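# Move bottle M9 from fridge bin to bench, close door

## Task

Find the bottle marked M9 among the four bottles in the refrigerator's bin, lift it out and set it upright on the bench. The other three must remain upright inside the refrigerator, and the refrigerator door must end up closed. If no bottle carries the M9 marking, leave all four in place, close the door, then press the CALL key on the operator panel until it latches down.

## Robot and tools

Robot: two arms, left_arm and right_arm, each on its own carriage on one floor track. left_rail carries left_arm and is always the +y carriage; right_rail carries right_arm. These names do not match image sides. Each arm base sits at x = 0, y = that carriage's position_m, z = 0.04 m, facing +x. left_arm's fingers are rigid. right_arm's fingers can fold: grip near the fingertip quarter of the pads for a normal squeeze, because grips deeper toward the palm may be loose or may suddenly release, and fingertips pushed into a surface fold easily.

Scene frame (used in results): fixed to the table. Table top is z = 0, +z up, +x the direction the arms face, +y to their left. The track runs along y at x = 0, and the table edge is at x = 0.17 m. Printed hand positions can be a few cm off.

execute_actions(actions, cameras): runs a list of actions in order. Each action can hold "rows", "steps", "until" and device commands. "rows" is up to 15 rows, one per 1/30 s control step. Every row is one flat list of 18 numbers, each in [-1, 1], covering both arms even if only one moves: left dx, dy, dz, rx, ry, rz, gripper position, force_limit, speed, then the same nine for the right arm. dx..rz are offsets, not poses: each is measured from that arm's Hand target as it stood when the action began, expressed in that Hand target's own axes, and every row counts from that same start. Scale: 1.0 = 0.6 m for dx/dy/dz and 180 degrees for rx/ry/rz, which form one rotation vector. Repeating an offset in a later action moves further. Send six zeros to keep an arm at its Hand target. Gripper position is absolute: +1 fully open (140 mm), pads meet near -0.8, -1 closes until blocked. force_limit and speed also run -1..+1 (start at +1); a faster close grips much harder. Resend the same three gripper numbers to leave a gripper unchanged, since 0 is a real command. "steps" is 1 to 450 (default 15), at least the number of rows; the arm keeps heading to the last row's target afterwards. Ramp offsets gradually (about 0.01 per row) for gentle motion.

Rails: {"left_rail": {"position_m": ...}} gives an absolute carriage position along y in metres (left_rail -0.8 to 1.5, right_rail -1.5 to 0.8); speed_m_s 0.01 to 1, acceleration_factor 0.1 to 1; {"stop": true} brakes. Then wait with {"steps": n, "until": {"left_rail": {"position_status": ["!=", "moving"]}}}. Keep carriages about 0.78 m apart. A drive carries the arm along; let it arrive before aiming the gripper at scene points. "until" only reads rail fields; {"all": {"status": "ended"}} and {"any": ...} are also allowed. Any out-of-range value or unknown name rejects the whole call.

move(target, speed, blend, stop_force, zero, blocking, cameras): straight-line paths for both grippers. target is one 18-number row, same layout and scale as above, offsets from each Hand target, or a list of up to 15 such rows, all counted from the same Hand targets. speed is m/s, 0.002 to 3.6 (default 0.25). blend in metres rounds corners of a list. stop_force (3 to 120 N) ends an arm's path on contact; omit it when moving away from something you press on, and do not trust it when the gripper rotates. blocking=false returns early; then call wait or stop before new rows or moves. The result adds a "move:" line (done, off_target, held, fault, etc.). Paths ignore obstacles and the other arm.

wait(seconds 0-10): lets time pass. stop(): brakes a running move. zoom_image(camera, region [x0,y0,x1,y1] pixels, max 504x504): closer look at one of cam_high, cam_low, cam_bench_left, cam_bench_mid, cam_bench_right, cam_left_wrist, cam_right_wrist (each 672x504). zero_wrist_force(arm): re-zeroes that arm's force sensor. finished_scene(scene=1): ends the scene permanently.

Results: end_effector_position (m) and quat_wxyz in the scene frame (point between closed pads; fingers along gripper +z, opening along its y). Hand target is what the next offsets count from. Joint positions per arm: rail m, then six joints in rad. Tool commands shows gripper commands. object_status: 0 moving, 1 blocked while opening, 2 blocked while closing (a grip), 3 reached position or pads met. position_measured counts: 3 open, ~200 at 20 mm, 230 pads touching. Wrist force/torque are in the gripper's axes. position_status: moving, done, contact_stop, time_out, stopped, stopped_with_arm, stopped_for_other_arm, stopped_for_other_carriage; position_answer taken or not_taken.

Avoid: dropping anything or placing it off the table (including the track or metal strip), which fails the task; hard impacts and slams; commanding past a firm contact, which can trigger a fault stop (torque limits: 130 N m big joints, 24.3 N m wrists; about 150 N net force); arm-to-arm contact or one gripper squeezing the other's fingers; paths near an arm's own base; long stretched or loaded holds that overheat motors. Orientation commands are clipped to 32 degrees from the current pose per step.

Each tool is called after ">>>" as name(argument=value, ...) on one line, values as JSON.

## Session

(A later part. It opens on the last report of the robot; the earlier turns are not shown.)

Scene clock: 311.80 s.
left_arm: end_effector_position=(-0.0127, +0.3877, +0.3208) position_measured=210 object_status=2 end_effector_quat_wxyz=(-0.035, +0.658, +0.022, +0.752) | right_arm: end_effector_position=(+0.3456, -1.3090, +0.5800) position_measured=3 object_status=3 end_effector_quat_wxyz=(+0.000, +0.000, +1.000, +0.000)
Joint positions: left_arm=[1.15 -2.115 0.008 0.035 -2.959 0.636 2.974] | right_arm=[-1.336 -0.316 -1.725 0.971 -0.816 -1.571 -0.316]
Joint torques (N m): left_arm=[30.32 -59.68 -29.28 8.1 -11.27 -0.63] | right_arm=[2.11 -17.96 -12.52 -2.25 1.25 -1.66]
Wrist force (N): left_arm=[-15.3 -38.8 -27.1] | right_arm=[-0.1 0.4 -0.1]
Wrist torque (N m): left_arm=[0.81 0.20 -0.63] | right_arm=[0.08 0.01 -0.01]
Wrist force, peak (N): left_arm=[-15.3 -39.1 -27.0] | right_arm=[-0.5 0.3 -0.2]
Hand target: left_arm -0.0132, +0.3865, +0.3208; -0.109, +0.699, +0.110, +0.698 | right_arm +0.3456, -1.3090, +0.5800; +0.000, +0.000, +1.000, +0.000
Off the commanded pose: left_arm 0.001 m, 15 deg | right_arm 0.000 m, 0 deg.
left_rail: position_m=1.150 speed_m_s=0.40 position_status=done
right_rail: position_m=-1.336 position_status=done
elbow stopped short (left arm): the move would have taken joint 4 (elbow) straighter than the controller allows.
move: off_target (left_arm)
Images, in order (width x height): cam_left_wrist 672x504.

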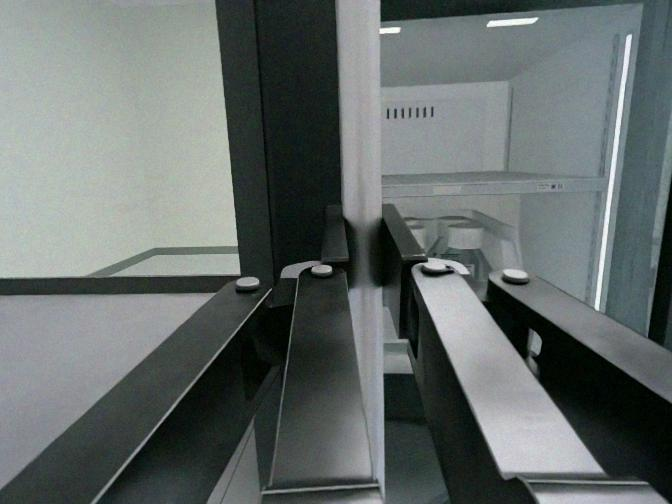

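>>> execute_actions(actions=[{"rows":[[0,0,0,0,0,0,1,0,-0.5,0,0,0,0,0,0,1,1,1]],"steps":75}])

>>> move(target=[0,-0.055,-0.061,-0.1556,0,0,1,0,-0.5,0,0,0,0,0,0,1,1,1], speed=0.12, cameras=["cam_left_wrist","cam_bench_left"])

Scene clock: 327.70 s.
left_arm: end_effector_position=(-0.0127, +0.3877, +0.3208) position_measured=3 object_status=3 end_effector_quat_wxyz=(-0.035, +0.658, +0.022, +0.752) | right_arm: end_effector_position=(+0.3456, -1.3090, +0.5800) position_measured=3 object_status=3 end_effector_quat_wxyz=(+0.000, +0.000, +1.000, +0.000)
Joint positions: left_arm=[1.15 -2.115 0.008 0.035 -2.959 0.636 2.974] | right_arm=[-1.336 -0.316 -1.725 0.971 -0.816 -1.571 -0.316]
Joint torques (N m): left_arm=[-7.04 -58.4 -16.87 -0.45 -1.04 1.37] | right_arm=[0.78 -16.41 -12.61 -2.31 1.37 -1.76]
Wrist force (N): left_arm=[-0.4 1.8 5.0] | right_arm=[-0.2 0.2 0.0]
Wrist torque (N m): left_arm=[0.48 0.08 0.04] | right_arm=[0.04 0.04 -0.01]
Wrist force, peak (N): left_arm=[-15.1 -39.1 -27.4] | right_arm=[-0.3 0.6 -0.1]
Hand target: left_arm -0.0132, +0.3865, +0.3208; -0.109, +0.699, +0.110, +0.698 | right_arm +0.3456, -1.3090, +0.5800; +0.000, +0.000, +1.000, +0.000
Off the commanded pose: left_arm 0.001 m, 15 deg | right_arm 0.000 m, 0 deg.
left_rail: position_m=1.150 speed_m_s=0.40 position_status=done
right_rail: position_m=-1.336 position_status=done
elbow stopped short (left arm): the move would have taken joint 4 (elbow) straighter than the controller allows.

Scene clock: 329.50 s.
left_arm: end_effector_position=(-0.0582, +0.4067, +0.3209) position_measured=3 object_status=3 end_effector_quat_wxyz=(+0.063, +0.705, -0.062, +0.704) | right_arm: end_effector_position=(+0.3456, -1.3090, +0.5800) position_measured=3 object_status=3 end_effector_quat_wxyz=(+0.000, +0.000, +1.000, +0.000)
Joint positions: left_arm=[1.15 -2.23 -0.359 0.697 -3.483 0.482 3.143] | right_arm=[-1.336 -0.316 -1.725 0.971 -0.816 -1.571 -0.316]
Joint torques (N m): left_arm=[-8.16 -72.1 -10.82 -0.27 -1.48 1.74] | right_arm=[1.19 -17.68 -13.41 -2.39 1.44 -1.64]
Wrist force (N): left_arm=[-0.1 2.3 4.2] | right_arm=[-0.1 0.0 -0.2]
Wrist torque (N m): left_arm=[0.54 0.05 -0.15] | right_arm=[0.00 0.01 0.00]
Wrist force, peak (N): left_arm=[-0.5 2.1 5.5] | right_arm=[-0.3 0.5 -0.1]
Hand target: left_arm -0.0582, +0.4067, +0.3209; +0.063, +0.705, -0.062, +0.704 | right_arm +0.3456, -1.3090, +0.5800; +0.000, +0.000, +1.000, +0.000
Off the commanded pose: left_arm 0.000 m, 0 deg | right_arm 0.000 m, 0 deg.
left_rail: position_m=1.150 speed_m_s=0.40 position_status=done
right_rail: position_m=-1.336 position_status=done
move: done
Images, in order (width x height): cam_bench_left 672x504, cam_left_wrist 672x504.

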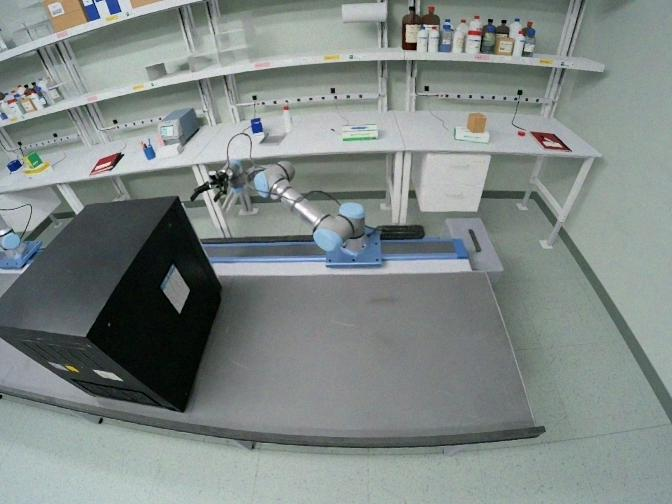

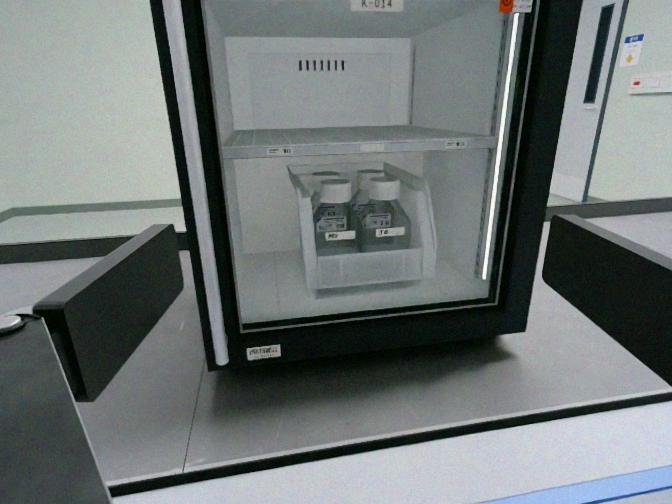

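>>> execute_actions(actions=[{"left_rail":{"position_m":1.45},"steps":120,"until":{"left_rail":{"position_status":["!=","moving"]}}}], cameras=["cam_left_wrist"])

>>> move(target=[0,0,0,0,0,0,1,0,-0.5,0,0.945,0.1,-0.2597,-0.4498,-0.2597,1,0,0], speed=0.4)

>>> move(target=[0,0,0,0,0,0,1,0,-0.5,0.2,0.312,-0.276,0,0,-0.999,1,0,0], speed=0.5, cameras=["cam_right_wrist","cam_high"])

Scene clock: 397.13 s.
left_arm: end_effector_position=(-0.0582, +0.7067, +0.3209) position_measured=3 object_status=3 end_effector_quat_wxyz=(+0.063, +0.705, -0.062, +0.704) | right_arm: end_effector_position=(+0.3456, -1.3090, +0.5800) position_measured=3 object_status=3 end_effector_quat_wxyz=(+0.000, +0.000, +1.000, +0.000)
Joint positions: left_arm=[1.45 -2.23 -0.359 0.697 -3.483 0.482 3.143] | right_arm=[-1.336 -0.316 -1.725 0.971 -0.816 -1.571 -0.316]
Joint torques (N m): left_arm=[1.03 -68.69 -14.46 1.03 0.12 -0.19] | right_arm=[1.03 -18.18 -11.84 -2.14 1.44 -1.77]
Wrist force (N): left_arm=[-0.2 2.1 4.5] | right_arm=[-0.1 0.4 0.0]
Wrist torque (N m): left_arm=[0.50 0.06 -0.14] | right_arm=[0.07 0.02 0.00]
Wrist force, peak (N): left_arm=[-0.1 3.1 4.7] | right_arm=[0.1 0.6 -0.2]
Hand target: left_arm -0.0582, +0.7067, +0.3209; +0.063, +0.705, -0.062, +0.704 | right_arm +0.3456, -1.3090, +0.5800; +0.000, +0.000, +1.000, +0.000
Tool commands: left_gripper/position=+1.0 left_gripper/force_limit=+0.0 left_gripper/speed=-0.5 right_gripper/position=+1.0 right_gripper/force_limit=+1.0 right_gripper/speed=+1.0
Off the commanded pose: left_arm 0.000 m, 0 deg | right_arm 0.000 m, 0 deg.
left_rail: position_m=1.450 speed_m_s=0.40 position_status=done
right_rail: position_m=-1.336 position_status=done
Images, in order (width x height): cam_left_wrist 672x504.

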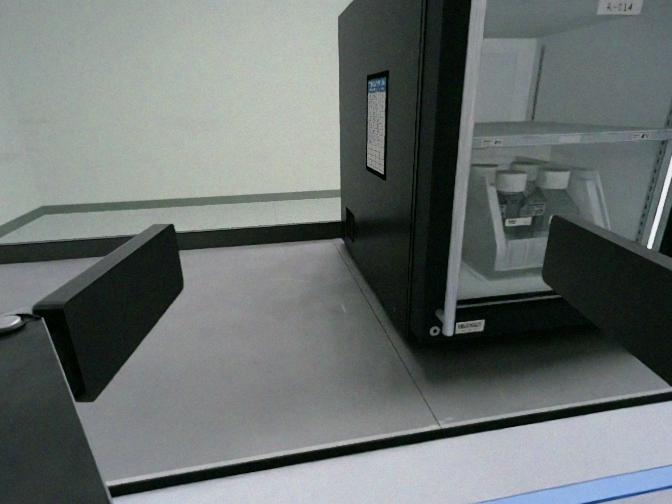

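Scene clock: 400.23 s.
left_arm: end_effector_position=(-0.0582, +0.7067, +0.3209) position_measured=3 object_status=3 end_effector_quat_wxyz=(+0.063, +0.705, -0.062, +0.704) | right_arm: end_effector_position=(+0.3456, -0.7420, +0.5200) position_measured=3 object_status=3 end_effector_quat_wxyz=(+0.613, -0.354, +0.612, +0.354)
Joint positions: left_arm=[1.45 -2.23 -0.359 0.697 -3.483 0.482 3.143] | right_arm=[-1.336 0.679 -1.527 2.082 -3.698 -1.202 0]
Joint torques (N m): left_arm=[7.27 -58.61 -21.42 2.8 1.17 -0.34] | right_arm=[13.16 -16.13 -30.15 -4.03 -2.22 2.23]
Wrist force (N): left_arm=[-0.1 2.2 4.5] | right_arm=[0.5 2.5 1.0]
Wrist torque (N m): left_arm=[0.54 0.05 -0.14] | right_arm=[0.41 -0.13 -0.33]
Wrist force, peak (N): left_arm=[-0.2 2.3 4.5] | right_arm=[0.7 3.3 2.6]
Hand target: left_arm -0.0582, +0.7067, +0.3209; +0.063, +0.705, -0.062, +0.704 | right_arm +0.3456, -0.7420, +0.5200; +0.613, -0.354, +0.612, +0.354
Off the commanded pose: left_arm 0.000 m, 0 deg | right_arm 0.000 m, 0 deg.
left_rail: position_m=1.450 speed_m_s=0.40 position_status=done
right_rail: position_m=-1.336 position_status=done
move: done

Scene clock: 404.10 s.
left_arm: end_effector_position=(-0.0582, +0.7067, +0.3209) position_measured=3 object_status=3 end_effector_quat_wxyz=(+0.063, +0.705, -0.062, +0.704) | right_arm: end_effector_position=(+0.1008, -0.7918, +0.3998) position_measured=3 object_status=3 end_effector_quat_wxyz=(-0.355, +0.613, +0.353, +0.612)
Joint positions: left_arm=[1.45 -2.23 -0.359 0.697 -3.483 0.482 3.143] | right_arm=[-1.336 1.271 -1.502 2.485 -4.126 -1.795 -3.139]
Joint torques (N m): left_arm=[7.12 -50.49 -26.29 2.79 1.05 -0.42] | right_arm=[11.32 -12.06 -22.67 -3.96 -2.3 -2.04]
Wrist force (N): left_arm=[-0.1 2.0 4.5] | right_arm=[2.3 -1.7 -2.4]
Wrist torque (N m): left_arm=[0.49 0.05 -0.14] | right_arm=[-0.61 0.13 0.25]
Wrist force, peak (N): left_arm=[-0.3 2.4 4.4] | right_arm=[2.0 -2.0 -3.1]
Hand target: left_arm -0.0582, +0.7067, +0.3209; +0.063, +0.705, -0.062, +0.704 | right_arm +0.1008, -0.7918, +0.3998; -0.355, +0.613, +0.353, +0.612
Off the commanded pose: left_arm 0.000 m, 0 deg | right_arm 0.000 m, 0 deg.
left_rail: position_m=1.450 speed_m_s=0.40 position_status=done
right_rail: position_m=-1.336 position_status=done
move: done
Images, in order (width x height): cam_high 672x504, cam_right_wrist 672x504.

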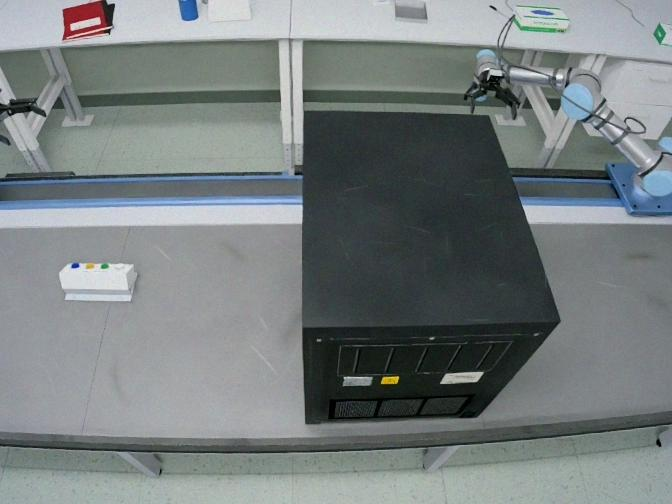

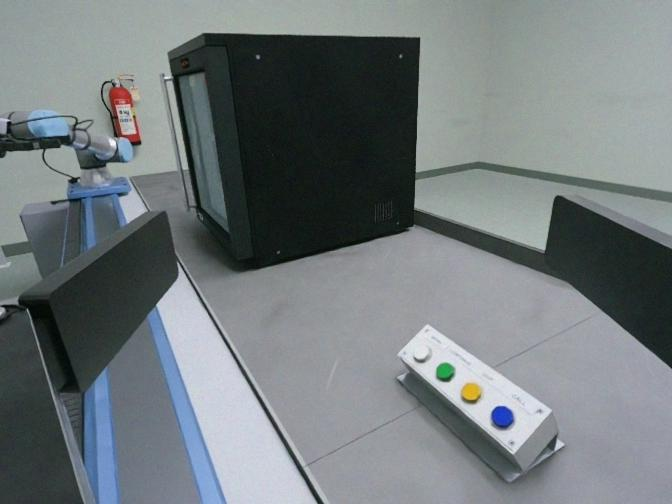

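>>> execute_actions(actions=[{"right_rail":{"position_m":-0.25,"speed_m_s":0.4,"acceleration_factor":0.4},"steps":200,"until":{"right_rail":{"position_status":["!=","moving"]}}}], cameras=["cam_left_wrist"])

Scene clock: 419.80 s.
left_arm: end_effector_position=(-0.0582, +0.7067, +0.3209) position_measured=3 object_status=3 end_effector_quat_wxyz=(+0.063, +0.705, -0.062, +0.704) | right_arm: end_effector_position=(+0.1008, +0.2944, +0.3998) position_measured=3 object_status=3 end_effector_quat_wxyz=(-0.355, +0.613, +0.353, +0.612)
Joint positions: left_arm=[1.45 -2.23 -0.359 0.697 -3.483 0.482 3.143] | right_arm=[-0.25 1.271 -1.502 2.485 -4.126 -1.795 -3.139]
Joint torques (N m): left_arm=[6.38 -50.31 -25.54 2.8 0.99 -0.29] | right_arm=[4.56 -26.16 -12.67 -1.81 -0.38 -1.91]
Wrist force (N): left_arm=[0.0 2.1 4.3] | right_arm=[2.4 -1.9 -2.8]
Wrist torque (N m): left_arm=[0.52 0.03 -0.15] | right_arm=[-0.65 0.10 0.24]
Wrist force, peak (N): left_arm=[-0.3 2.3 4.6] | right_arm=[2.3 -0.9 -3.9]
Hand target: left_arm -0.0582, +0.7067, +0.3209; +0.063, +0.705, -0.062, +0.704 | right_arm +0.1008, +0.2944, +0.3998; -0.355, +0.613, +0.353, +0.612
Tool commands: left_gripper/position=+1.0 left_gripper/force_limit=+0.0 left_gripper/speed=-0.5 right_gripper/position=+1.0 right_gripper/force_limit=+0.0 right_gripper/speed=+0.0
Off the commanded pose: left_arm 0.000 m, 0 deg | right_arm 0.000 m, 0 deg.
left_rail: position_m=1.450 speed_m_s=0.40 position_status=done
right_rail: position_m=-0.250 speed_m_s=0.40 position_status=done
Images, in order (width x height): cam_left_wrist 672x504.

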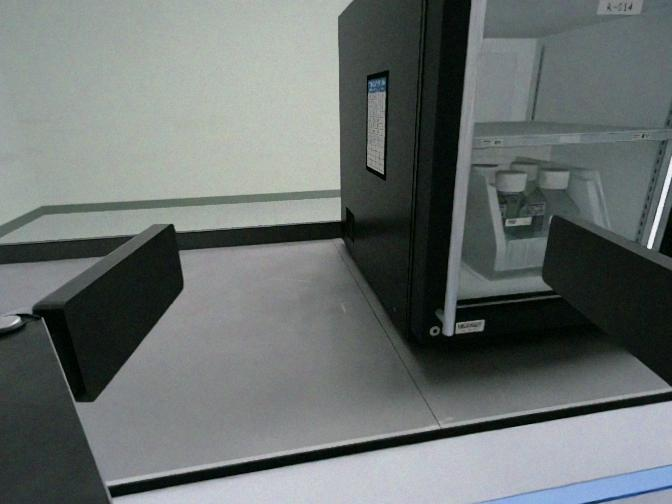

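>>> move(target=[0,0,0,0,0,0,1,0,-0.5,-0.133,-0.090,0.353,-0.3333,0,0,1,0,0], cameras=["cam_right_wrist","cam_left_wrist"])

Scene clock: 431.17 s.
left_arm: end_effector_position=(-0.0582, +0.7067, +0.3209) position_measured=3 object_status=3 end_effector_quat_wxyz=(+0.063, +0.705, -0.062, +0.704) | right_arm: end_effector_position=(+0.1597, +0.5050, +0.3203) position_measured=3 object_status=3 end_effector_quat_wxyz=(-0.001, +0.706, +0.000, +0.708)
Joint positions: left_arm=[1.45 -2.23 -0.359 0.697 -3.483 0.482 3.143] | right_arm=[-0.25 1.595 -0.415 0.817 -3.461 -3.165 -3.057]
Joint torques (N m): left_arm=[6.52 -50.92 -25.99 2.7 0.82 -0.25] | right_arm=[-9.26 -55.14 -31.49 -1.88 -2.52 -1.95]
Wrist force (N): left_arm=[-0.1 2.1 4.1] | right_arm=[2.3 -1.8 -2.6]
Wrist torque (N m): left_arm=[0.50 0.04 -0.15] | right_arm=[-0.66 0.16 0.21]
Wrist force, peak (N): left_arm=[-0.1 2.4 4.6] | right_arm=[2.8 -1.0 -3.6]
Hand target: left_arm -0.0582, +0.7067, +0.3209; +0.063, +0.705, -0.062, +0.704 | right_arm +0.1597, +0.5050, +0.3203; -0.001, +0.708, -0.001, +0.706
Off the commanded pose: left_arm 0.000 m, 0 deg | right_arm 0.000 m, 0 deg.
left_rail: position_m=1.450 speed_m_s=0.40 position_status=done
right_rail: position_m=-0.250 speed_m_s=0.40 position_status=done
move: done
Images, in order (width x height): cam_left_wrist 672x504, cam_right_wrist 672x504.

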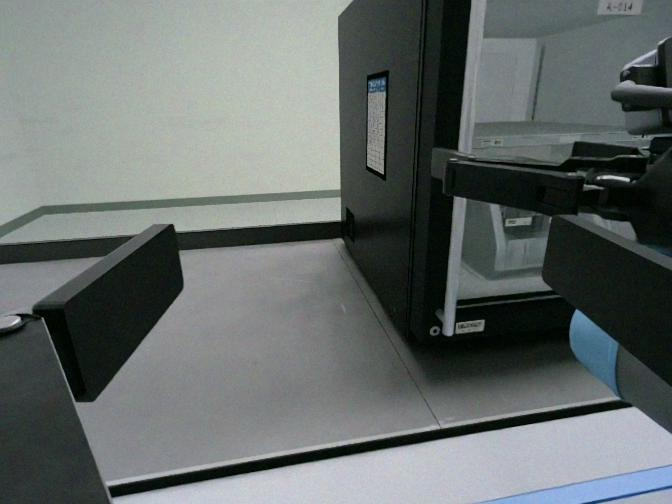

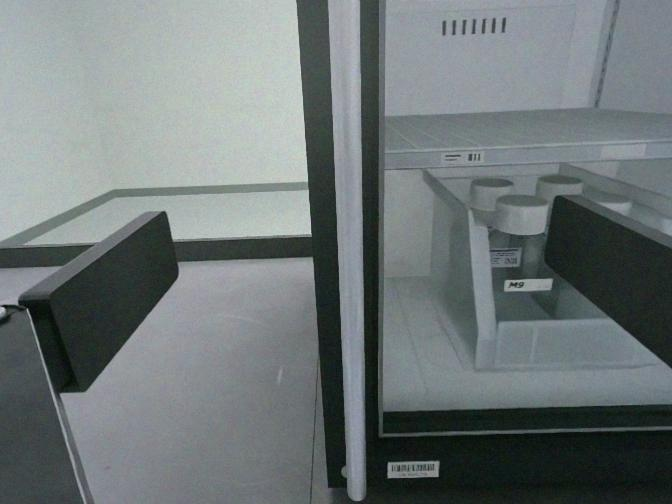

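>>> move(target=[0,0,0,0,0,0,1,0,-0.5,0,-0.008,0.09,0,0,0,1,0,0], speed=0.08, stop_force=15, cameras=["cam_right_wrist"])

>>> zoom_image(camera="cam_right_wrist", region=[150, 190, 570, 310])

Scene clock: 442.27 s.
left_arm: end_effector_position=(-0.0582, +0.7067, +0.3209) position_measured=3 object_status=3 end_effector_quat_wxyz=(+0.063, +0.705, -0.062, +0.704) | right_arm: end_effector_position=(+0.2137, +0.5098, +0.3202) position_measured=3 object_status=3 end_effector_quat_wxyz=(-0.001, +0.708, -0.001, +0.706)
Joint positions: left_arm=[1.45 -2.23 -0.359 0.697 -3.483 0.482 3.143] | right_arm=[-0.25 1.523 -0.417 0.819 -3.497 -3.094 -3.093]
Joint torques (N m): left_arm=[6.34 -50.78 -26.2 2.84 0.69 -0.18] | right_arm=[-8.45 -56.14 -29.55 -2.11 1.73 -2.23]
Wrist force (N): left_arm=[0.0 2.1 4.2] | right_arm=[2.5 -1.5 -2.6]
Wrist torque (N m): left_arm=[0.51 0.03 -0.14] | right_arm=[-0.56 0.07 0.21]
Wrist force, peak (N): left_arm=[-0.1 2.3 4.7] | right_arm=[2.0 -1.3 -3.6]
Hand target: left_arm -0.0582, +0.7067, +0.3209; +0.063, +0.705, -0.062, +0.704 | right_arm +0.2137, +0.5098, +0.3202; -0.001, +0.708, -0.001, +0.706
Off the commanded pose: left_arm 0.000 m, 0 deg | right_arm 0.000 m, 0 deg.
left_rail: position_m=1.450 speed_m_s=0.40 position_status=done
right_rail: position_m=-0.250 speed_m_s=0.40 position_status=done
move: done
Images, in order (width x height): cam_right_wrist 672x504.

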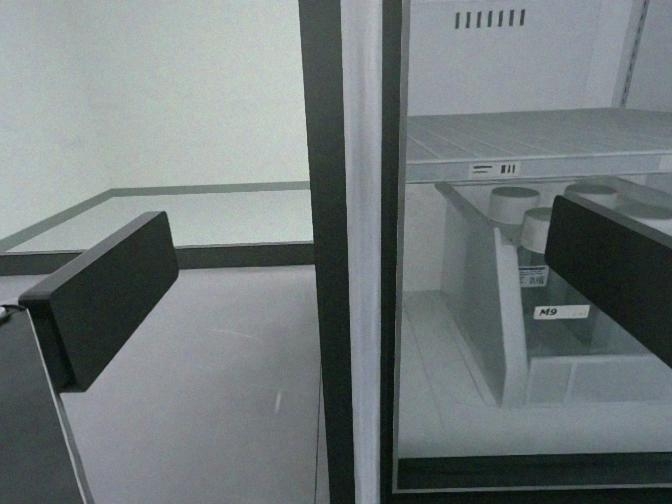

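Scaled by 1.200 from the camera's 672x504 image, which has a finer 960x720 frame.

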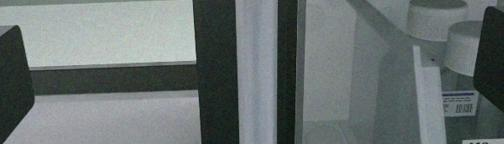

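>>> move(target=[0,0,0,0,0,0,1,0,-0.5,0,0,0.04,0,0,0,1,0,0], speed=0.05, stop_force=12, cameras=["cam_right_wrist"])

>>> zoom_image(camera="cam_right_wrist", region=[250, 190, 470, 310])

Scene clock: 450.97 s.
left_arm: end_effector_position=(-0.0582, +0.7067, +0.3209) position_measured=3 object_status=3 end_effector_quat_wxyz=(+0.063, +0.705, -0.062, +0.704) | right_arm: end_effector_position=(+0.2377, +0.5098, +0.3202) position_measured=3 object_status=3 end_effector_quat_wxyz=(-0.001, +0.708, -0.001, +0.706)
Joint positions: left_arm=[1.45 -2.23 -0.359 0.697 -3.483 0.482 3.143] | right_arm=[-0.25 1.492 -0.419 0.823 -3.519 -3.062 -3.113]
Joint torques (N m): left_arm=[6.41 -50.52 -26.15 2.71 0.62 -0.09] | right_arm=[-8.52 -56.79 -30.22 -1.9 1.92 -2.16]
Wrist force (N): left_arm=[-0.1 2.2 4.3] | right_arm=[2.3 -1.7 -2.8]
Wrist torque (N m): left_arm=[0.53 0.03 -0.14] | right_arm=[-0.61 0.10 0.21]
Wrist force, peak (N): left_arm=[-0.3 2.2 4.6] | right_arm=[2.8 -2.0 -2.6]
Hand target: left_arm -0.0582, +0.7067, +0.3209; +0.063, +0.705, -0.062, +0.704 | right_arm +0.2377, +0.5098, +0.3202; -0.001, +0.708, -0.001, +0.706
Off the commanded pose: left_arm 0.000 m, 0 deg | right_arm 0.000 m, 0 deg.
left_rail: position_m=1.450 speed_m_s=0.40 position_status=done
right_rail: position_m=-0.250 speed_m_s=0.40 position_status=done
move: done
Images, in order (width x height): cam_right_wrist 672x504.

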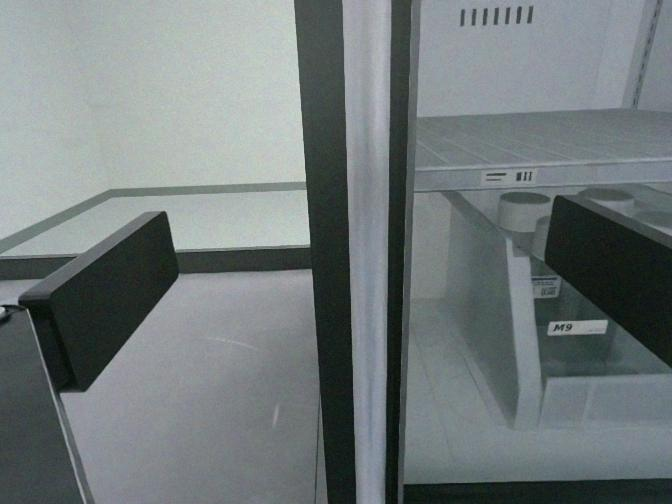

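Scaled by 2.291 from the camera's 672x504 image, which has a finer 960x720 frame.

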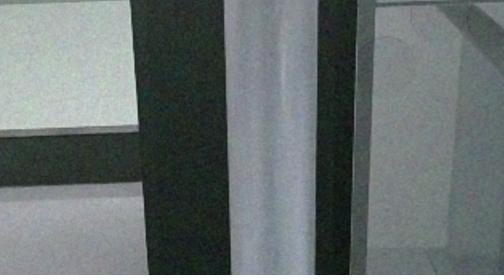

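>>> move(target=[0,0,0,0,0,0,1,0,-0.5,0,0.006,0.02,0,0,0,1,0,0], speed=0.05, stop_force=12)

>>> execute_actions(actions=[{"rows":[[0,0,0,0,0,0,1,0,-0.5,0,0,0,0,0,0,-1,0.5,-1]],"steps":200}], cameras=["cam_right_wrist"])

Scene clock: 458.73 s.
left_arm: end_effector_position=(-0.0582, +0.7067, +0.3209) position_measured=3 object_status=3 end_effector_quat_wxyz=(+0.063, +0.705, -0.062, +0.704) | right_arm: end_effector_position=(+0.2497, +0.5062, +0.3201) position_measured=3 object_status=3 end_effector_quat_wxyz=(-0.001, +0.708, +0.000, +0.706)
Joint positions: left_arm=[1.45 -2.23 -0.359 0.697 -3.483 0.482 3.143] | right_arm=[-0.25 1.475 -0.431 0.849 -3.537 -3.046 -3.118]
Joint torques (N m): left_arm=[5.88 -50.31 -25.8 2.68 0.43 -0.04] | right_arm=[-8.93 -72.01 -10.43 -1.86 1.86 1.92]
Wrist force (N): left_arm=[-0.4 2.4 4.3] | right_arm=[2.4 -1.6 -2.8]
Wrist torque (N m): left_arm=[0.56 0.11 -0.14] | right_arm=[-0.59 0.09 0.22]
Wrist force, peak (N): left_arm=[0.0 2.3 4.6] | right_arm=[2.5 -2.1 -3.0]
Hand target: left_arm -0.0582, +0.7067, +0.3209; +0.063, +0.705, -0.062, +0.704 | right_arm +0.2497, +0.5062, +0.3201; -0.001, +0.708, -0.001, +0.706
Off the commanded pose: left_arm 0.000 m, 0 deg | right_arm 0.000 m, 0 deg.
left_rail: position_m=1.450 speed_m_s=0.40 position_status=done
right_rail: position_m=-0.250 speed_m_s=0.40 position_status=done
move: done

Scene clock: 465.60 s.
left_arm: end_effector_position=(-0.0582, +0.7067, +0.3209) position_measured=3 object_status=3 end_effector_quat_wxyz=(+0.063, +0.705, -0.062, +0.704) | right_arm: end_effector_position=(+0.2496, +0.5034, +0.3202) position_measured=203 object_status=2 end_effector_quat_wxyz=(+0.002, +0.708, -0.004, +0.706)
Joint positions: left_arm=[1.45 -2.23 -0.359 0.697 -3.483 0.482 3.143] | right_arm=[-0.25 1.475 -0.431 0.849 -3.537 -3.055 -3.118]
Joint torques (N m): left_arm=[5.8 -50.44 -25.85 2.73 0.44 -0.02] | right_arm=[16.86 -68.37 -22.3 4.89 10.6 -0.96]
Wrist force (N): left_arm=[-0.3 2.2 4.3] | right_arm=[-0.5 33.6 -12.1]
Wrist torque (N m): left_arm=[0.52 0.08 -0.15] | right_arm=[-3.07 0.01 0.17]
Wrist force, peak (N): left_arm=[-0.2 2.2 4.7] | right_arm=[-2.8 39.0 -29.5]
Hand target: left_arm -0.0582, +0.7067, +0.3209; +0.063, +0.705, -0.062, +0.704 | right_arm +0.2497, +0.5062, +0.3201; -0.001, +0.708, -0.001, +0.706
Off the commanded pose: left_arm 0.000 m, 0 deg | right_arm 0.003 m, 1 deg.
left_rail: position_m=1.450 speed_m_s=0.40 position_status=done
right_rail: position_m=-0.250 speed_m_s=0.40 position_status=done
Images, in order (width x height): cam_right_wrist 672x504.

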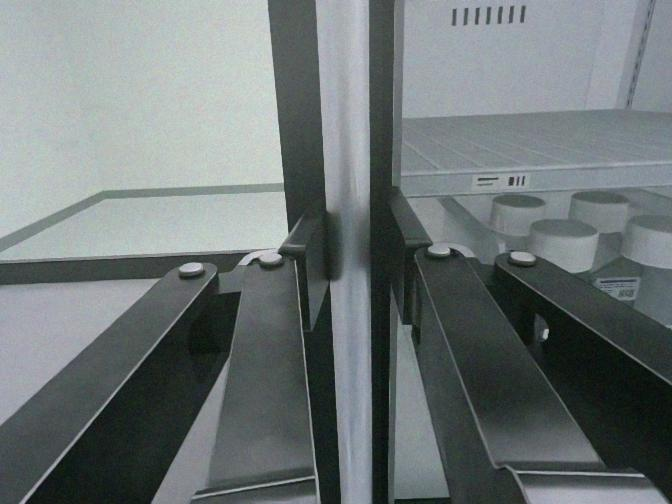

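>>> execute_actions(actions=[{"rows":[[0,0,0,0,0,0,1,0,-0.5,0,0,0,0,0,0,0.3,0.5,-0.5]],"steps":50}])

>>> move(target=[0,0,0,0,0,0,1,0,-0.5,0,-0.002,-0.02,0,0,0,0.3,0.5,-0.5], speed=0.05)

>>> execute_actions(actions=[{"rows":[[0,0,0,0,0,0,1,0,-0.5,0,0,0,0,0,0,-1,0.5,-1]],"steps":150}], cameras=["cam_right_wrist"])

Scene clock: 476.60 s.
left_arm: end_effector_position=(-0.0582, +0.7067, +0.3209) position_measured=3 object_status=3 end_effector_quat_wxyz=(+0.063, +0.705, -0.062, +0.704) | right_arm: end_effector_position=(+0.2497, +0.5062, +0.3201) position_measured=91 object_status=3 end_effector_quat_wxyz=(-0.001, +0.708, -0.001, +0.706)
Joint positions: left_arm=[1.45 -2.23 -0.359 0.697 -3.483 0.482 3.143] | right_arm=[-0.25 1.475 -0.431 0.849 -3.537 -3.046 -3.118]
Joint torques (N m): left_arm=[5.77 -50.87 -26.22 2.78 0.24 0.07] | right_arm=[-9.45 -54.66 -27.34 -2.03 -2.32 0.05]
Wrist force (N): left_arm=[-0.1 2.0 4.4] | right_arm=[3.0 -1.3 -2.6]
Wrist torque (N m): left_arm=[0.48 0.04 -0.15] | right_arm=[-0.52 -0.08 0.22]
Wrist force, peak (N): left_arm=[-0.2 2.2 4.8] | right_arm=[0.2 35.3 -12.4]
Hand target: left_arm -0.0582, +0.7067, +0.3209; +0.063, +0.705, -0.062, +0.704 | right_arm +0.2497, +0.5062, +0.3201; -0.001, +0.708, -0.001, +0.706
Off the commanded pose: left_arm 0.000 m, 0 deg | right_arm 0.000 m, 0 deg.
left_rail: position_m=1.450 speed_m_s=0.40 position_status=done
right_rail: position_m=-0.250 speed_m_s=0.40 position_status=done

Scene clock: 477.37 s.
left_arm: end_effector_position=(-0.0582, +0.7067, +0.3209) position_measured=3 object_status=3 end_effector_quat_wxyz=(+0.063, +0.705, -0.062, +0.704) | right_arm: end_effector_position=(+0.2378, +0.5074, +0.3202) position_measured=91 object_status=3 end_effector_quat_wxyz=(-0.001, +0.708, -0.001, +0.706)
Joint positions: left_arm=[1.45 -2.23 -0.359 0.697 -3.483 0.482 3.143] | right_arm=[-0.25 1.491 -0.426 0.838 -3.528 -3.062 -3.114]
Joint torques (N m): left_arm=[6.18 -50.23 -25.83 2.78 0.33 0.05] | right_arm=[13.29 -55.25 -29.1 1.42 -2.46 2.49]
Wrist force (N): left_arm=[-0.2 2.2 4.4] | right_arm=[3.2 -1.3 -2.8]
Wrist torque (N m): left_arm=[0.54 0.08 -0.14] | right_arm=[-0.52 -0.11 0.14]
Wrist force, peak (N): left_arm=[-0.1 1.9 4.6] | right_arm=[3.4 -1.5 -2.6]
Hand target: left_arm -0.0582, +0.7067, +0.3209; +0.063, +0.705, -0.062, +0.704 | right_arm +0.2377, +0.5074, +0.3202; -0.001, +0.708, -0.001, +0.706
Off the commanded pose: left_arm 0.000 m, 0 deg | right_arm 0.000 m, 0 deg.
left_rail: position_m=1.450 speed_m_s=0.40 position_status=done
right_rail: position_m=-0.250 speed_m_s=0.40 position_status=done
move: done

Scene clock: 482.57 s.
left_arm: end_effector_position=(-0.0582, +0.7067, +0.3209) position_measured=3 object_status=3 end_effector_quat_wxyz=(+0.063, +0.705, -0.062, +0.704) | right_arm: end_effector_position=(+0.2377, +0.5074, +0.3201) position_measured=210 object_status=2 end_effector_quat_wxyz=(-0.001, +0.708, +0.000, +0.706)
Joint positions: left_arm=[1.45 -2.23 -0.359 0.697 -3.483 0.482 3.143] | right_arm=[-0.25 1.491 -0.426 0.838 -3.527 -3.062 -3.114]
Joint torques (N m): left_arm=[5.62 -50.09 -26.3 2.74 0.26 0.15] | right_arm=[11.58 -69.12 -30.09 1.63 9.31 2.13]
Wrist force (N): left_arm=[-0.4 2.1 4.6] | right_arm=[0.6 23.4 -8.6]
Wrist torque (N m): left_arm=[0.51 0.10 -0.14] | right_arm=[-0.86 -0.13 0.13]
Wrist force, peak (N): left_arm=[-0.3 2.2 4.8] | right_arm=[0.5 23.8 -8.9]
Hand target: left_arm -0.0582, +0.7067, +0.3209; +0.063, +0.705, -0.062, +0.704 | right_arm +0.2377, +0.5074, +0.3202; -0.001, +0.708, -0.001, +0.706
Off the commanded pose: left_arm 0.000 m, 0 deg | right_arm 0.000 m, 0 deg.
left_rail: position_m=1.450 speed_m_s=0.40 position_status=done
right_rail: position_m=-0.250 speed_m_s=0.40 position_status=done
Images, in order (width x height): cam_right_wrist 672x504.

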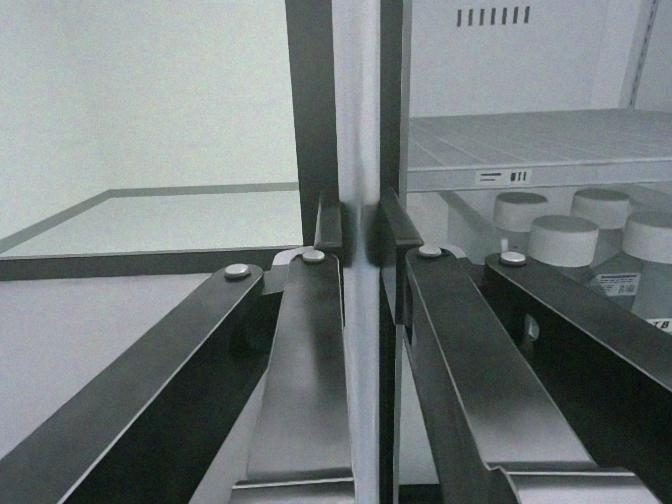

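>>> move(target=[[0,0,0,0,0,0,1,0,-0.5,0,0.0148,-0.071,0,0,0,-1,0.5,-1],[0,0,0,0,0,0,1,0,-0.5,0,0.0353,-0.1478,0,0,0,-1,0.5,-1],[0,0,0,0,0,0,1,0,-0.5,0,0.0663,-0.2223,0.033,0,0,-1,0.5,-1],[0,0,0,0,0,0,1,0,-0.5,0,0.1047,-0.2927,0.067,0,0,-1,0.5,-1],[0,0,0,0,0,0,1,0,-0.5,0,0.1502,-0.359,0.1,0,0,-1,0.5,-1],[0,0,0,0,0,0,1,0,-0.5,0,0.202,-0.4203,0.133,0,0,-1,0.5,-1]], speed=0.1, stop_force=75, blend=0.01, cameras=["cam_right_wrist","cam_left_wrist"])

Scene clock: 509.50 s.
left_arm: end_effector_position=(-0.0582, +0.7067, +0.3209) position_measured=3 object_status=3 end_effector_quat_wxyz=(+0.063, +0.705, -0.062, +0.704) | right_arm: end_effector_position=(-0.0145, +0.3861, +0.3204) position_measured=210 object_status=2 end_effector_quat_wxyz=(-0.148, +0.692, +0.146, +0.691)
Joint positions: left_arm=[1.45 -2.23 -0.359 0.697 -3.483 0.482 3.143] | right_arm=[-0.25 1.873 -0.783 1.583 -3.931 -3.026 -3.129]
Joint torques (N m): left_arm=[5.26 -50.31 -26.2 2.77 0.14 0.21] | right_arm=[20.1 -67.73 -14.05 2.02 6.5 2.45]
Wrist force (N): left_arm=[-0.1 2.1 4.4] | right_arm=[-16.2 13.4 4.5]
Wrist torque (N m): left_arm=[0.50 0.05 -0.14] | right_arm=[-0.47 -0.22 0.10]
Wrist force, peak (N): left_arm=[-0.4 2.5 4.7] | right_arm=[-15.5 -34.7 -11.6]
Hand target: left_arm -0.0582, +0.7067, +0.3209; +0.063, +0.705, -0.062, +0.704 | right_arm -0.0145, +0.3861, +0.3204; -0.148, +0.692, +0.146, +0.691
Off the commanded pose: left_arm 0.000 m, 0 deg | right_arm 0.000 m, 0 deg.
left_rail: position_m=1.450 speed_m_s=0.40 position_status=done
right_rail: position_m=-0.250 speed_m_s=0.40 position_status=done
move: done
Images, in order (width x height): cam_left_wrist 672x504, cam_right_wrist 672x504.

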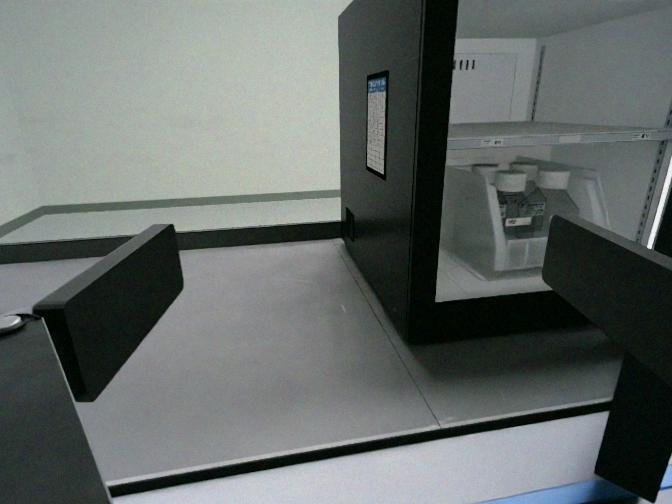

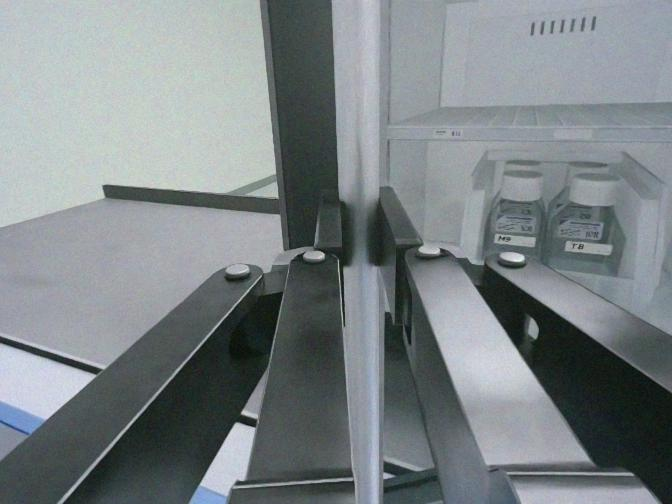

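>>> move(target=[[0,0,0,0,0,0,1,0,-0.5,0,0.031,-0.074,0.033,0,0,-1,0.5,-1],[0,0,0,0,0,0,1,0,-0.5,0,0.0693,-0.1447,0.061,0,0,-1,0.5,-1],[0,0,0,0,0,0,1,0,-0.5,0,0.1143,-0.2111,0.089,0,0,-1,0.5,-1],[0,0,0,0,0,0,1,0,-0.5,0,0.1663,-0.2723,0.117,0,0,-1,0.5,-1],[0,0,0,0,0,0,1,0,-0.5,0,0.2242,-0.3281,0.144,0,0,-1,0.5,-1],[0,0,0,0,0,0,1,0,-0.5,0,0.2878,-0.3771,0.172,0,0,-1,0.5,-1],[0,0,0,0,0,0,1,0,-0.5,0,0.3555,-0.4201,0.189,0,0,-1,0.5,-1],[0,0,0,0,0,0,1,0,-0.5,0,0.4272,-0.4557,0.2,0,0,-1,0.5,-1]], speed=0.1, stop_force=70, blend=0.01, cameras=["cam_right_wrist","cam_left_wrist","cam_bench_mid"])

Scene clock: 527.40 s.
left_arm: end_effector_position=(-0.0582, +0.7067, +0.3209) position_measured=3 object_status=3 end_effector_quat_wxyz=(+0.063, +0.705, -0.062, +0.704) | right_arm: end_effector_position=(-0.0497, +0.3477, +0.3206) position_measured=210 object_status=2 end_effector_quat_wxyz=(-0.186, +0.683, +0.184, +0.682)
Joint positions: left_arm=[1.45 -2.23 -0.359 0.697 -3.483 0.482 3.143] | right_arm=[-0.25 1.949 -0.859 1.742 -4.018 -2.991 -3.132]
Joint torques (N m): left_arm=[4.74 -50.15 -25.95 2.79 0.03 0.24] | right_arm=[1.64 -51.73 -37.25 1.95 3.74 2.18]
Wrist force (N): left_arm=[-0.1 2.2 4.5] | right_arm=[-26.6 19.3 6.7]
Wrist torque (N m): left_arm=[0.53 0.05 -0.15] | right_arm=[-0.67 -0.39 0.22]
Wrist force, peak (N): left_arm=[-0.1 2.0 4.8] | right_arm=[-26.4 19.6 7.2]
Hand target: left_arm -0.0582, +0.7067, +0.3209; +0.063, +0.705, -0.062, +0.704 | right_arm -0.0497, +0.3477, +0.3206; -0.186, +0.683, +0.184, +0.682 (not the last commanded pose)
Off the commanded pose: left_arm 0.000 m, 0 deg | right_arm 0.326 m, 30 deg.
left_rail: position_m=1.450 speed_m_s=0.40 position_status=done
right_rail: position_m=-0.250 speed_m_s=0.40 position_status=done
move: held (right_arm; a check stopped the path); path passed 1 of 8 targets; limits=held
pose unreachable (right arm): on one or more control steps of this call, first in action 0 (counted from 0), this arm could not follow its commanded pose, so it was not sent that pose on those steps. It may still have moved: this result reports where it is.
cause: moving toward the commanded pose would bring two parts of the arm too close to each other (its gripper and another part of the arm, with joints 5 (wrist 1) to 7 (wrist 3) between them, 2 mm apart when it was first held).
Images, in order (width x height): cam_bench_mid 672x504, cam_left_wrist 672x504, cam_right_wrist 672x504.

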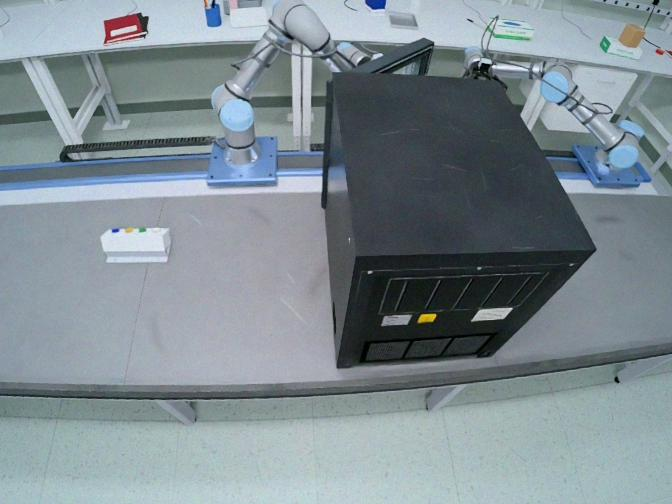

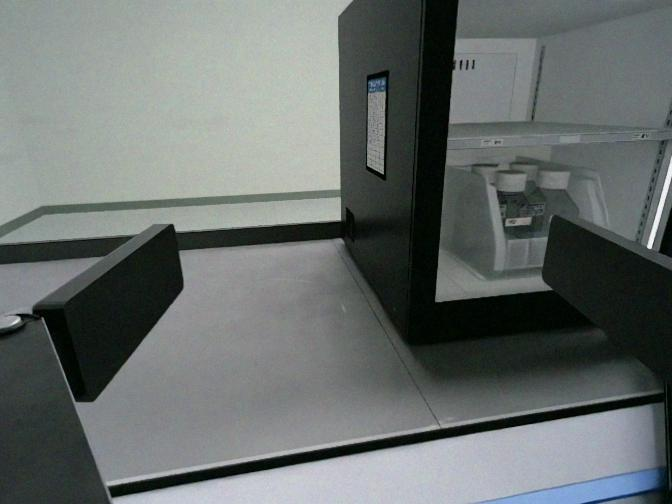

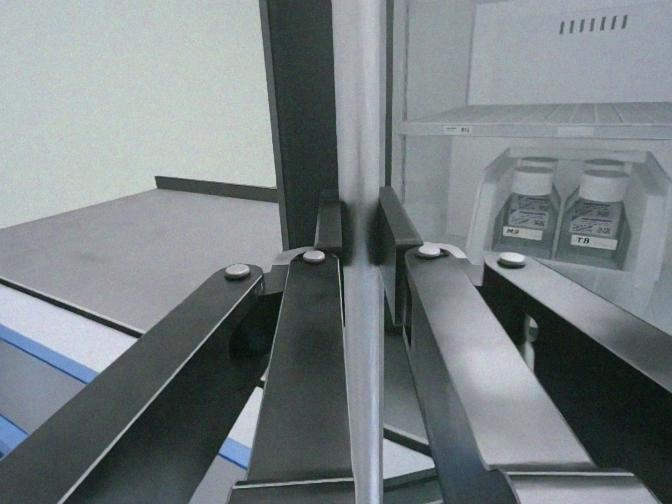

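>>> move(target=[0,-0.182,0.235,-0.4444,0,0,-1,-0.5,-0.3,0,0,0,0,0,0,-1,0.5,-1], speed=0.3, cameras=["cam_left_wrist","cam_bench_left"])

Scene clock: 570.53 s.
left_arm: end_effector_position=(+0.0998, +0.7894, +0.3204) position_measured=232 object_status=3 end_effector_quat_wxyz=(+0.501, +0.500, -0.500, +0.499) | right_arm: end_effector_position=(-0.0497, +0.3477, +0.3206) position_measured=210 object_status=2 end_effector_quat_wxyz=(-0.186, +0.683, +0.184, +0.682)
Joint positions: left_arm=[1.45 -1.666 -1.109 2.29 -4.324 -1.478 3.14] | right_arm=[-0.25 1.949 -0.859 1.742 -4.018 -2.991 -3.132]
Joint torques (N m): left_arm=[7.13 -18.12 -18.61 -0.96 -1.66 -0.58] | right_arm=[1.28 -54.52 -36.21 1.64 4.04 2.27]
Wrist force (N): left_arm=[-0.5 2.2 4.6] | right_arm=[-26.2 19.6 6.3]
Wrist torque (N m): left_arm=[0.53 0.06 -0.09] | right_arm=[-0.62 -0.47 0.22]
Wrist force, peak (N): left_arm=[-0.3 2.1 4.9] | right_arm=[-26.7 19.8 6.7]
Hand target: left_arm +0.0998, +0.7894, +0.3204; +0.502, +0.500, -0.500, +0.499 | right_arm -0.0497, +0.3477, +0.3206; -0.186, +0.683, +0.184, +0.682
Off the commanded pose: left_arm 0.000 m, 0 deg | right_arm 0.000 m, 0 deg.
left_rail: position_m=1.450 speed_m_s=0.40 position_status=done
right_rail: position_m=-0.250 speed_m_s=0.40 position_status=done
move: done
Images, in order (width x height): cam_bench_left 672x504, cam_left_wrist 672x504.

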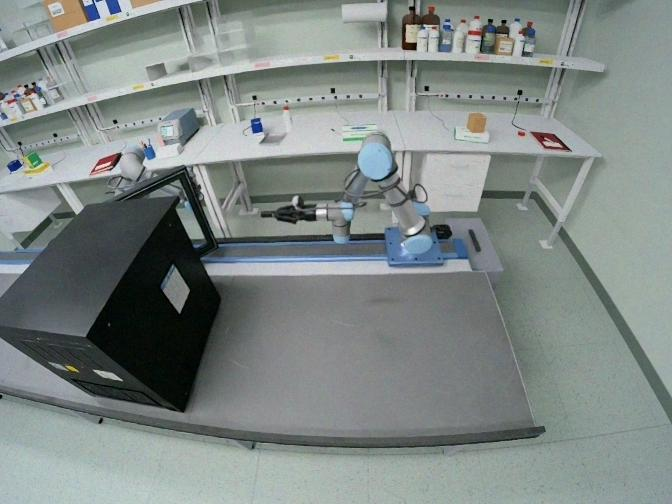

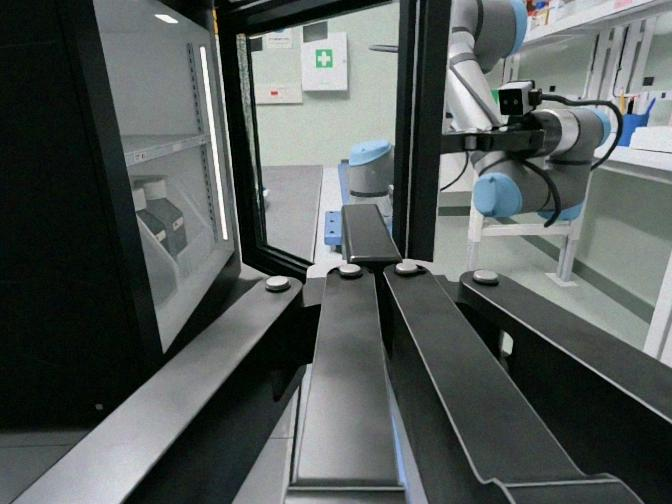

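>>> execute_actions(actions=[{"left_rail":{"position_m":1.1,"speed_m_s":0.2},"steps":150,"until":{"left_rail":{"position_status":["!=","moving"]}}}], cameras=["cam_left_wrist","cam_right_wrist"])

Scene clock: 577.20 s.
left_arm: end_effector_position=(+0.0999, +0.4394, +0.3204) position_measured=232 object_status=3 end_effector_quat_wxyz=(+0.502, +0.500, -0.500, +0.499) | right_arm: end_effector_position=(-0.0497, +0.3477, +0.3206) position_measured=210 object_status=2 end_effector_quat_wxyz=(-0.186, +0.683, +0.184, +0.682)
Joint positions: left_arm=[1.1 -1.666 -1.109 2.29 -4.324 -1.478 3.14] | right_arm=[-0.25 1.949 -0.859 1.742 -4.018 -2.991 -3.132]
Joint torques (N m): left_arm=[-5.82 -20.75 -5.31 -3.19 1.11 -0.76] | right_arm=[1.43 -57.65 -36.36 1.69 3.84 2.26]
Wrist force (N): left_arm=[-0.6 2.3 4.3] | right_arm=[-26.5 19.4 6.5]
Wrist torque (N m): left_arm=[0.55 0.10 -0.09] | right_arm=[-0.67 -0.41 0.22]
Wrist force, peak (N): left_arm=[-0.5 2.3 5.6] | right_arm=[-26.9 19.9 6.6]
Hand target: left_arm +0.0998, +0.4394, +0.3204; +0.502, +0.500, -0.500, +0.499 | right_arm -0.0497, +0.3477, +0.3206; -0.186, +0.683, +0.184, +0.682
Tool commands: left_gripper/position=-1.0 left_gripper/force_limit=-0.5 left_gripper/speed=-0.3 right_gripper/position=-1.0 right_gripper/force_limit=+0.5 right_gripper/speed=-1.0
Off the commanded pose: left_arm 0.000 m, 0 deg | right_arm 0.000 m, 0 deg.
left_rail: position_m=1.100 speed_m_s=0.20 position_status=done
right_rail: position_m=-0.250 speed_m_s=0.40 position_status=done
Images, in order (width x height): cam_left_wrist 672x504, cam_right_wrist 672x504.

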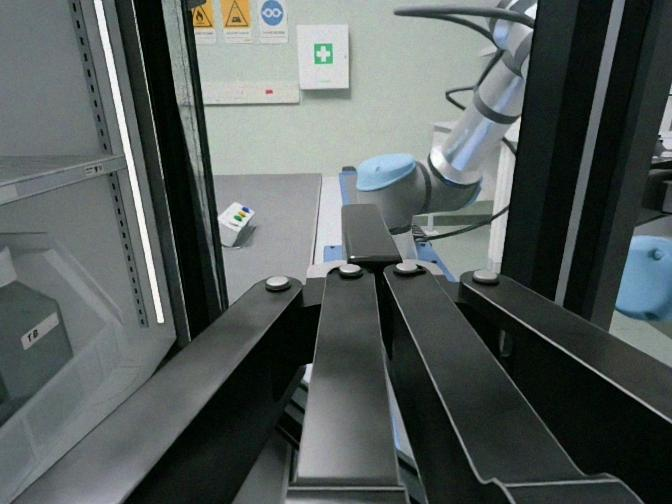

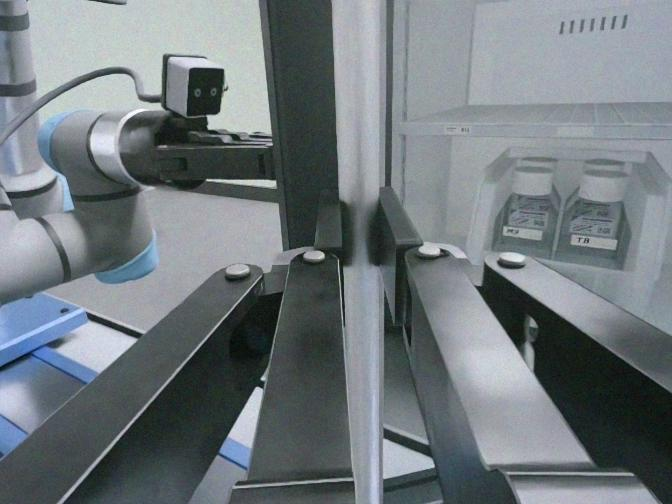

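>>> move(target=[0,0.133,0,0,0,0,-1,-0.5,-0.3,0,0,0,0,0,0,-1,0.5,-1], speed=0.05, stop_force=10, cameras=["cam_left_wrist"])

Scene clock: 586.90 s.
left_arm: end_effector_position=(+0.0230, +0.4396, +0.3206) position_measured=232 object_status=3 end_effector_quat_wxyz=(+0.502, +0.499, -0.500, +0.499) | right_arm: end_effector_position=(-0.0497, +0.3477, +0.3206) position_measured=210 object_status=2 end_effector_quat_wxyz=(-0.186, +0.683, +0.184, +0.682)
Joint positions: left_arm=[1.1 -1.894 -1.126 2.329 -4.346 -1.25 3.14] | right_arm=[-0.25 1.949 -0.859 1.742 -4.018 -2.991 -3.132]
Joint torques (N m): left_arm=[3.4 -17.18 -22.23 -0.31 -2.18 1.08] | right_arm=[1.82 -58.56 -36.58 1.63 8.98 2.15]
Wrist force (N): left_arm=[-1.5 -4.3 -6.4] | right_arm=[-24.8 22.3 -5.3]
Wrist torque (N m): left_arm=[0.59 -0.01 -0.09] | right_arm=[-0.74 -0.39 0.24]
Wrist force, peak (N): left_arm=[-1.3 -17.2 -5.9] | right_arm=[-25.9 24.4 -15.7]
Hand target: left_arm +0.0230, +0.4396, +0.3205; +0.502, +0.499, -0.500, +0.499 (not the last commanded pose) | right_arm -0.0497, +0.3477, +0.3206; -0.186, +0.683, +0.184, +0.682
Off the commanded pose: left_arm 0.003 m, 0 deg | right_arm 0.000 m, 0 deg.
left_rail: position_m=1.100 speed_m_s=0.20 position_status=done
right_rail: position_m=-0.250 speed_m_s=0.40 position_status=done
move: contact (left_arm)
Images, in order (width x height): cam_left_wrist 672x504.

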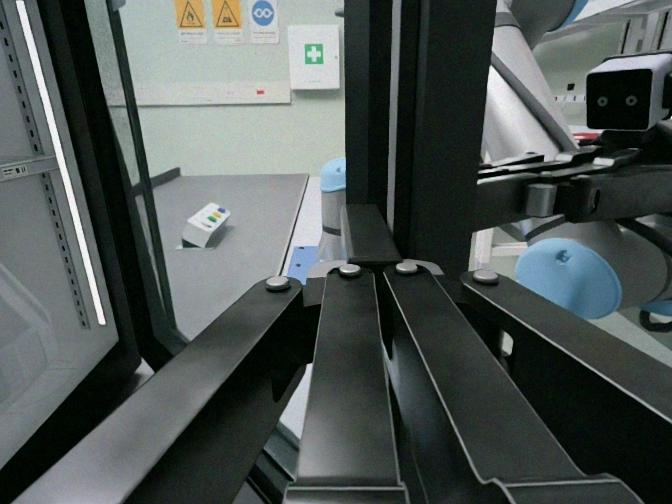

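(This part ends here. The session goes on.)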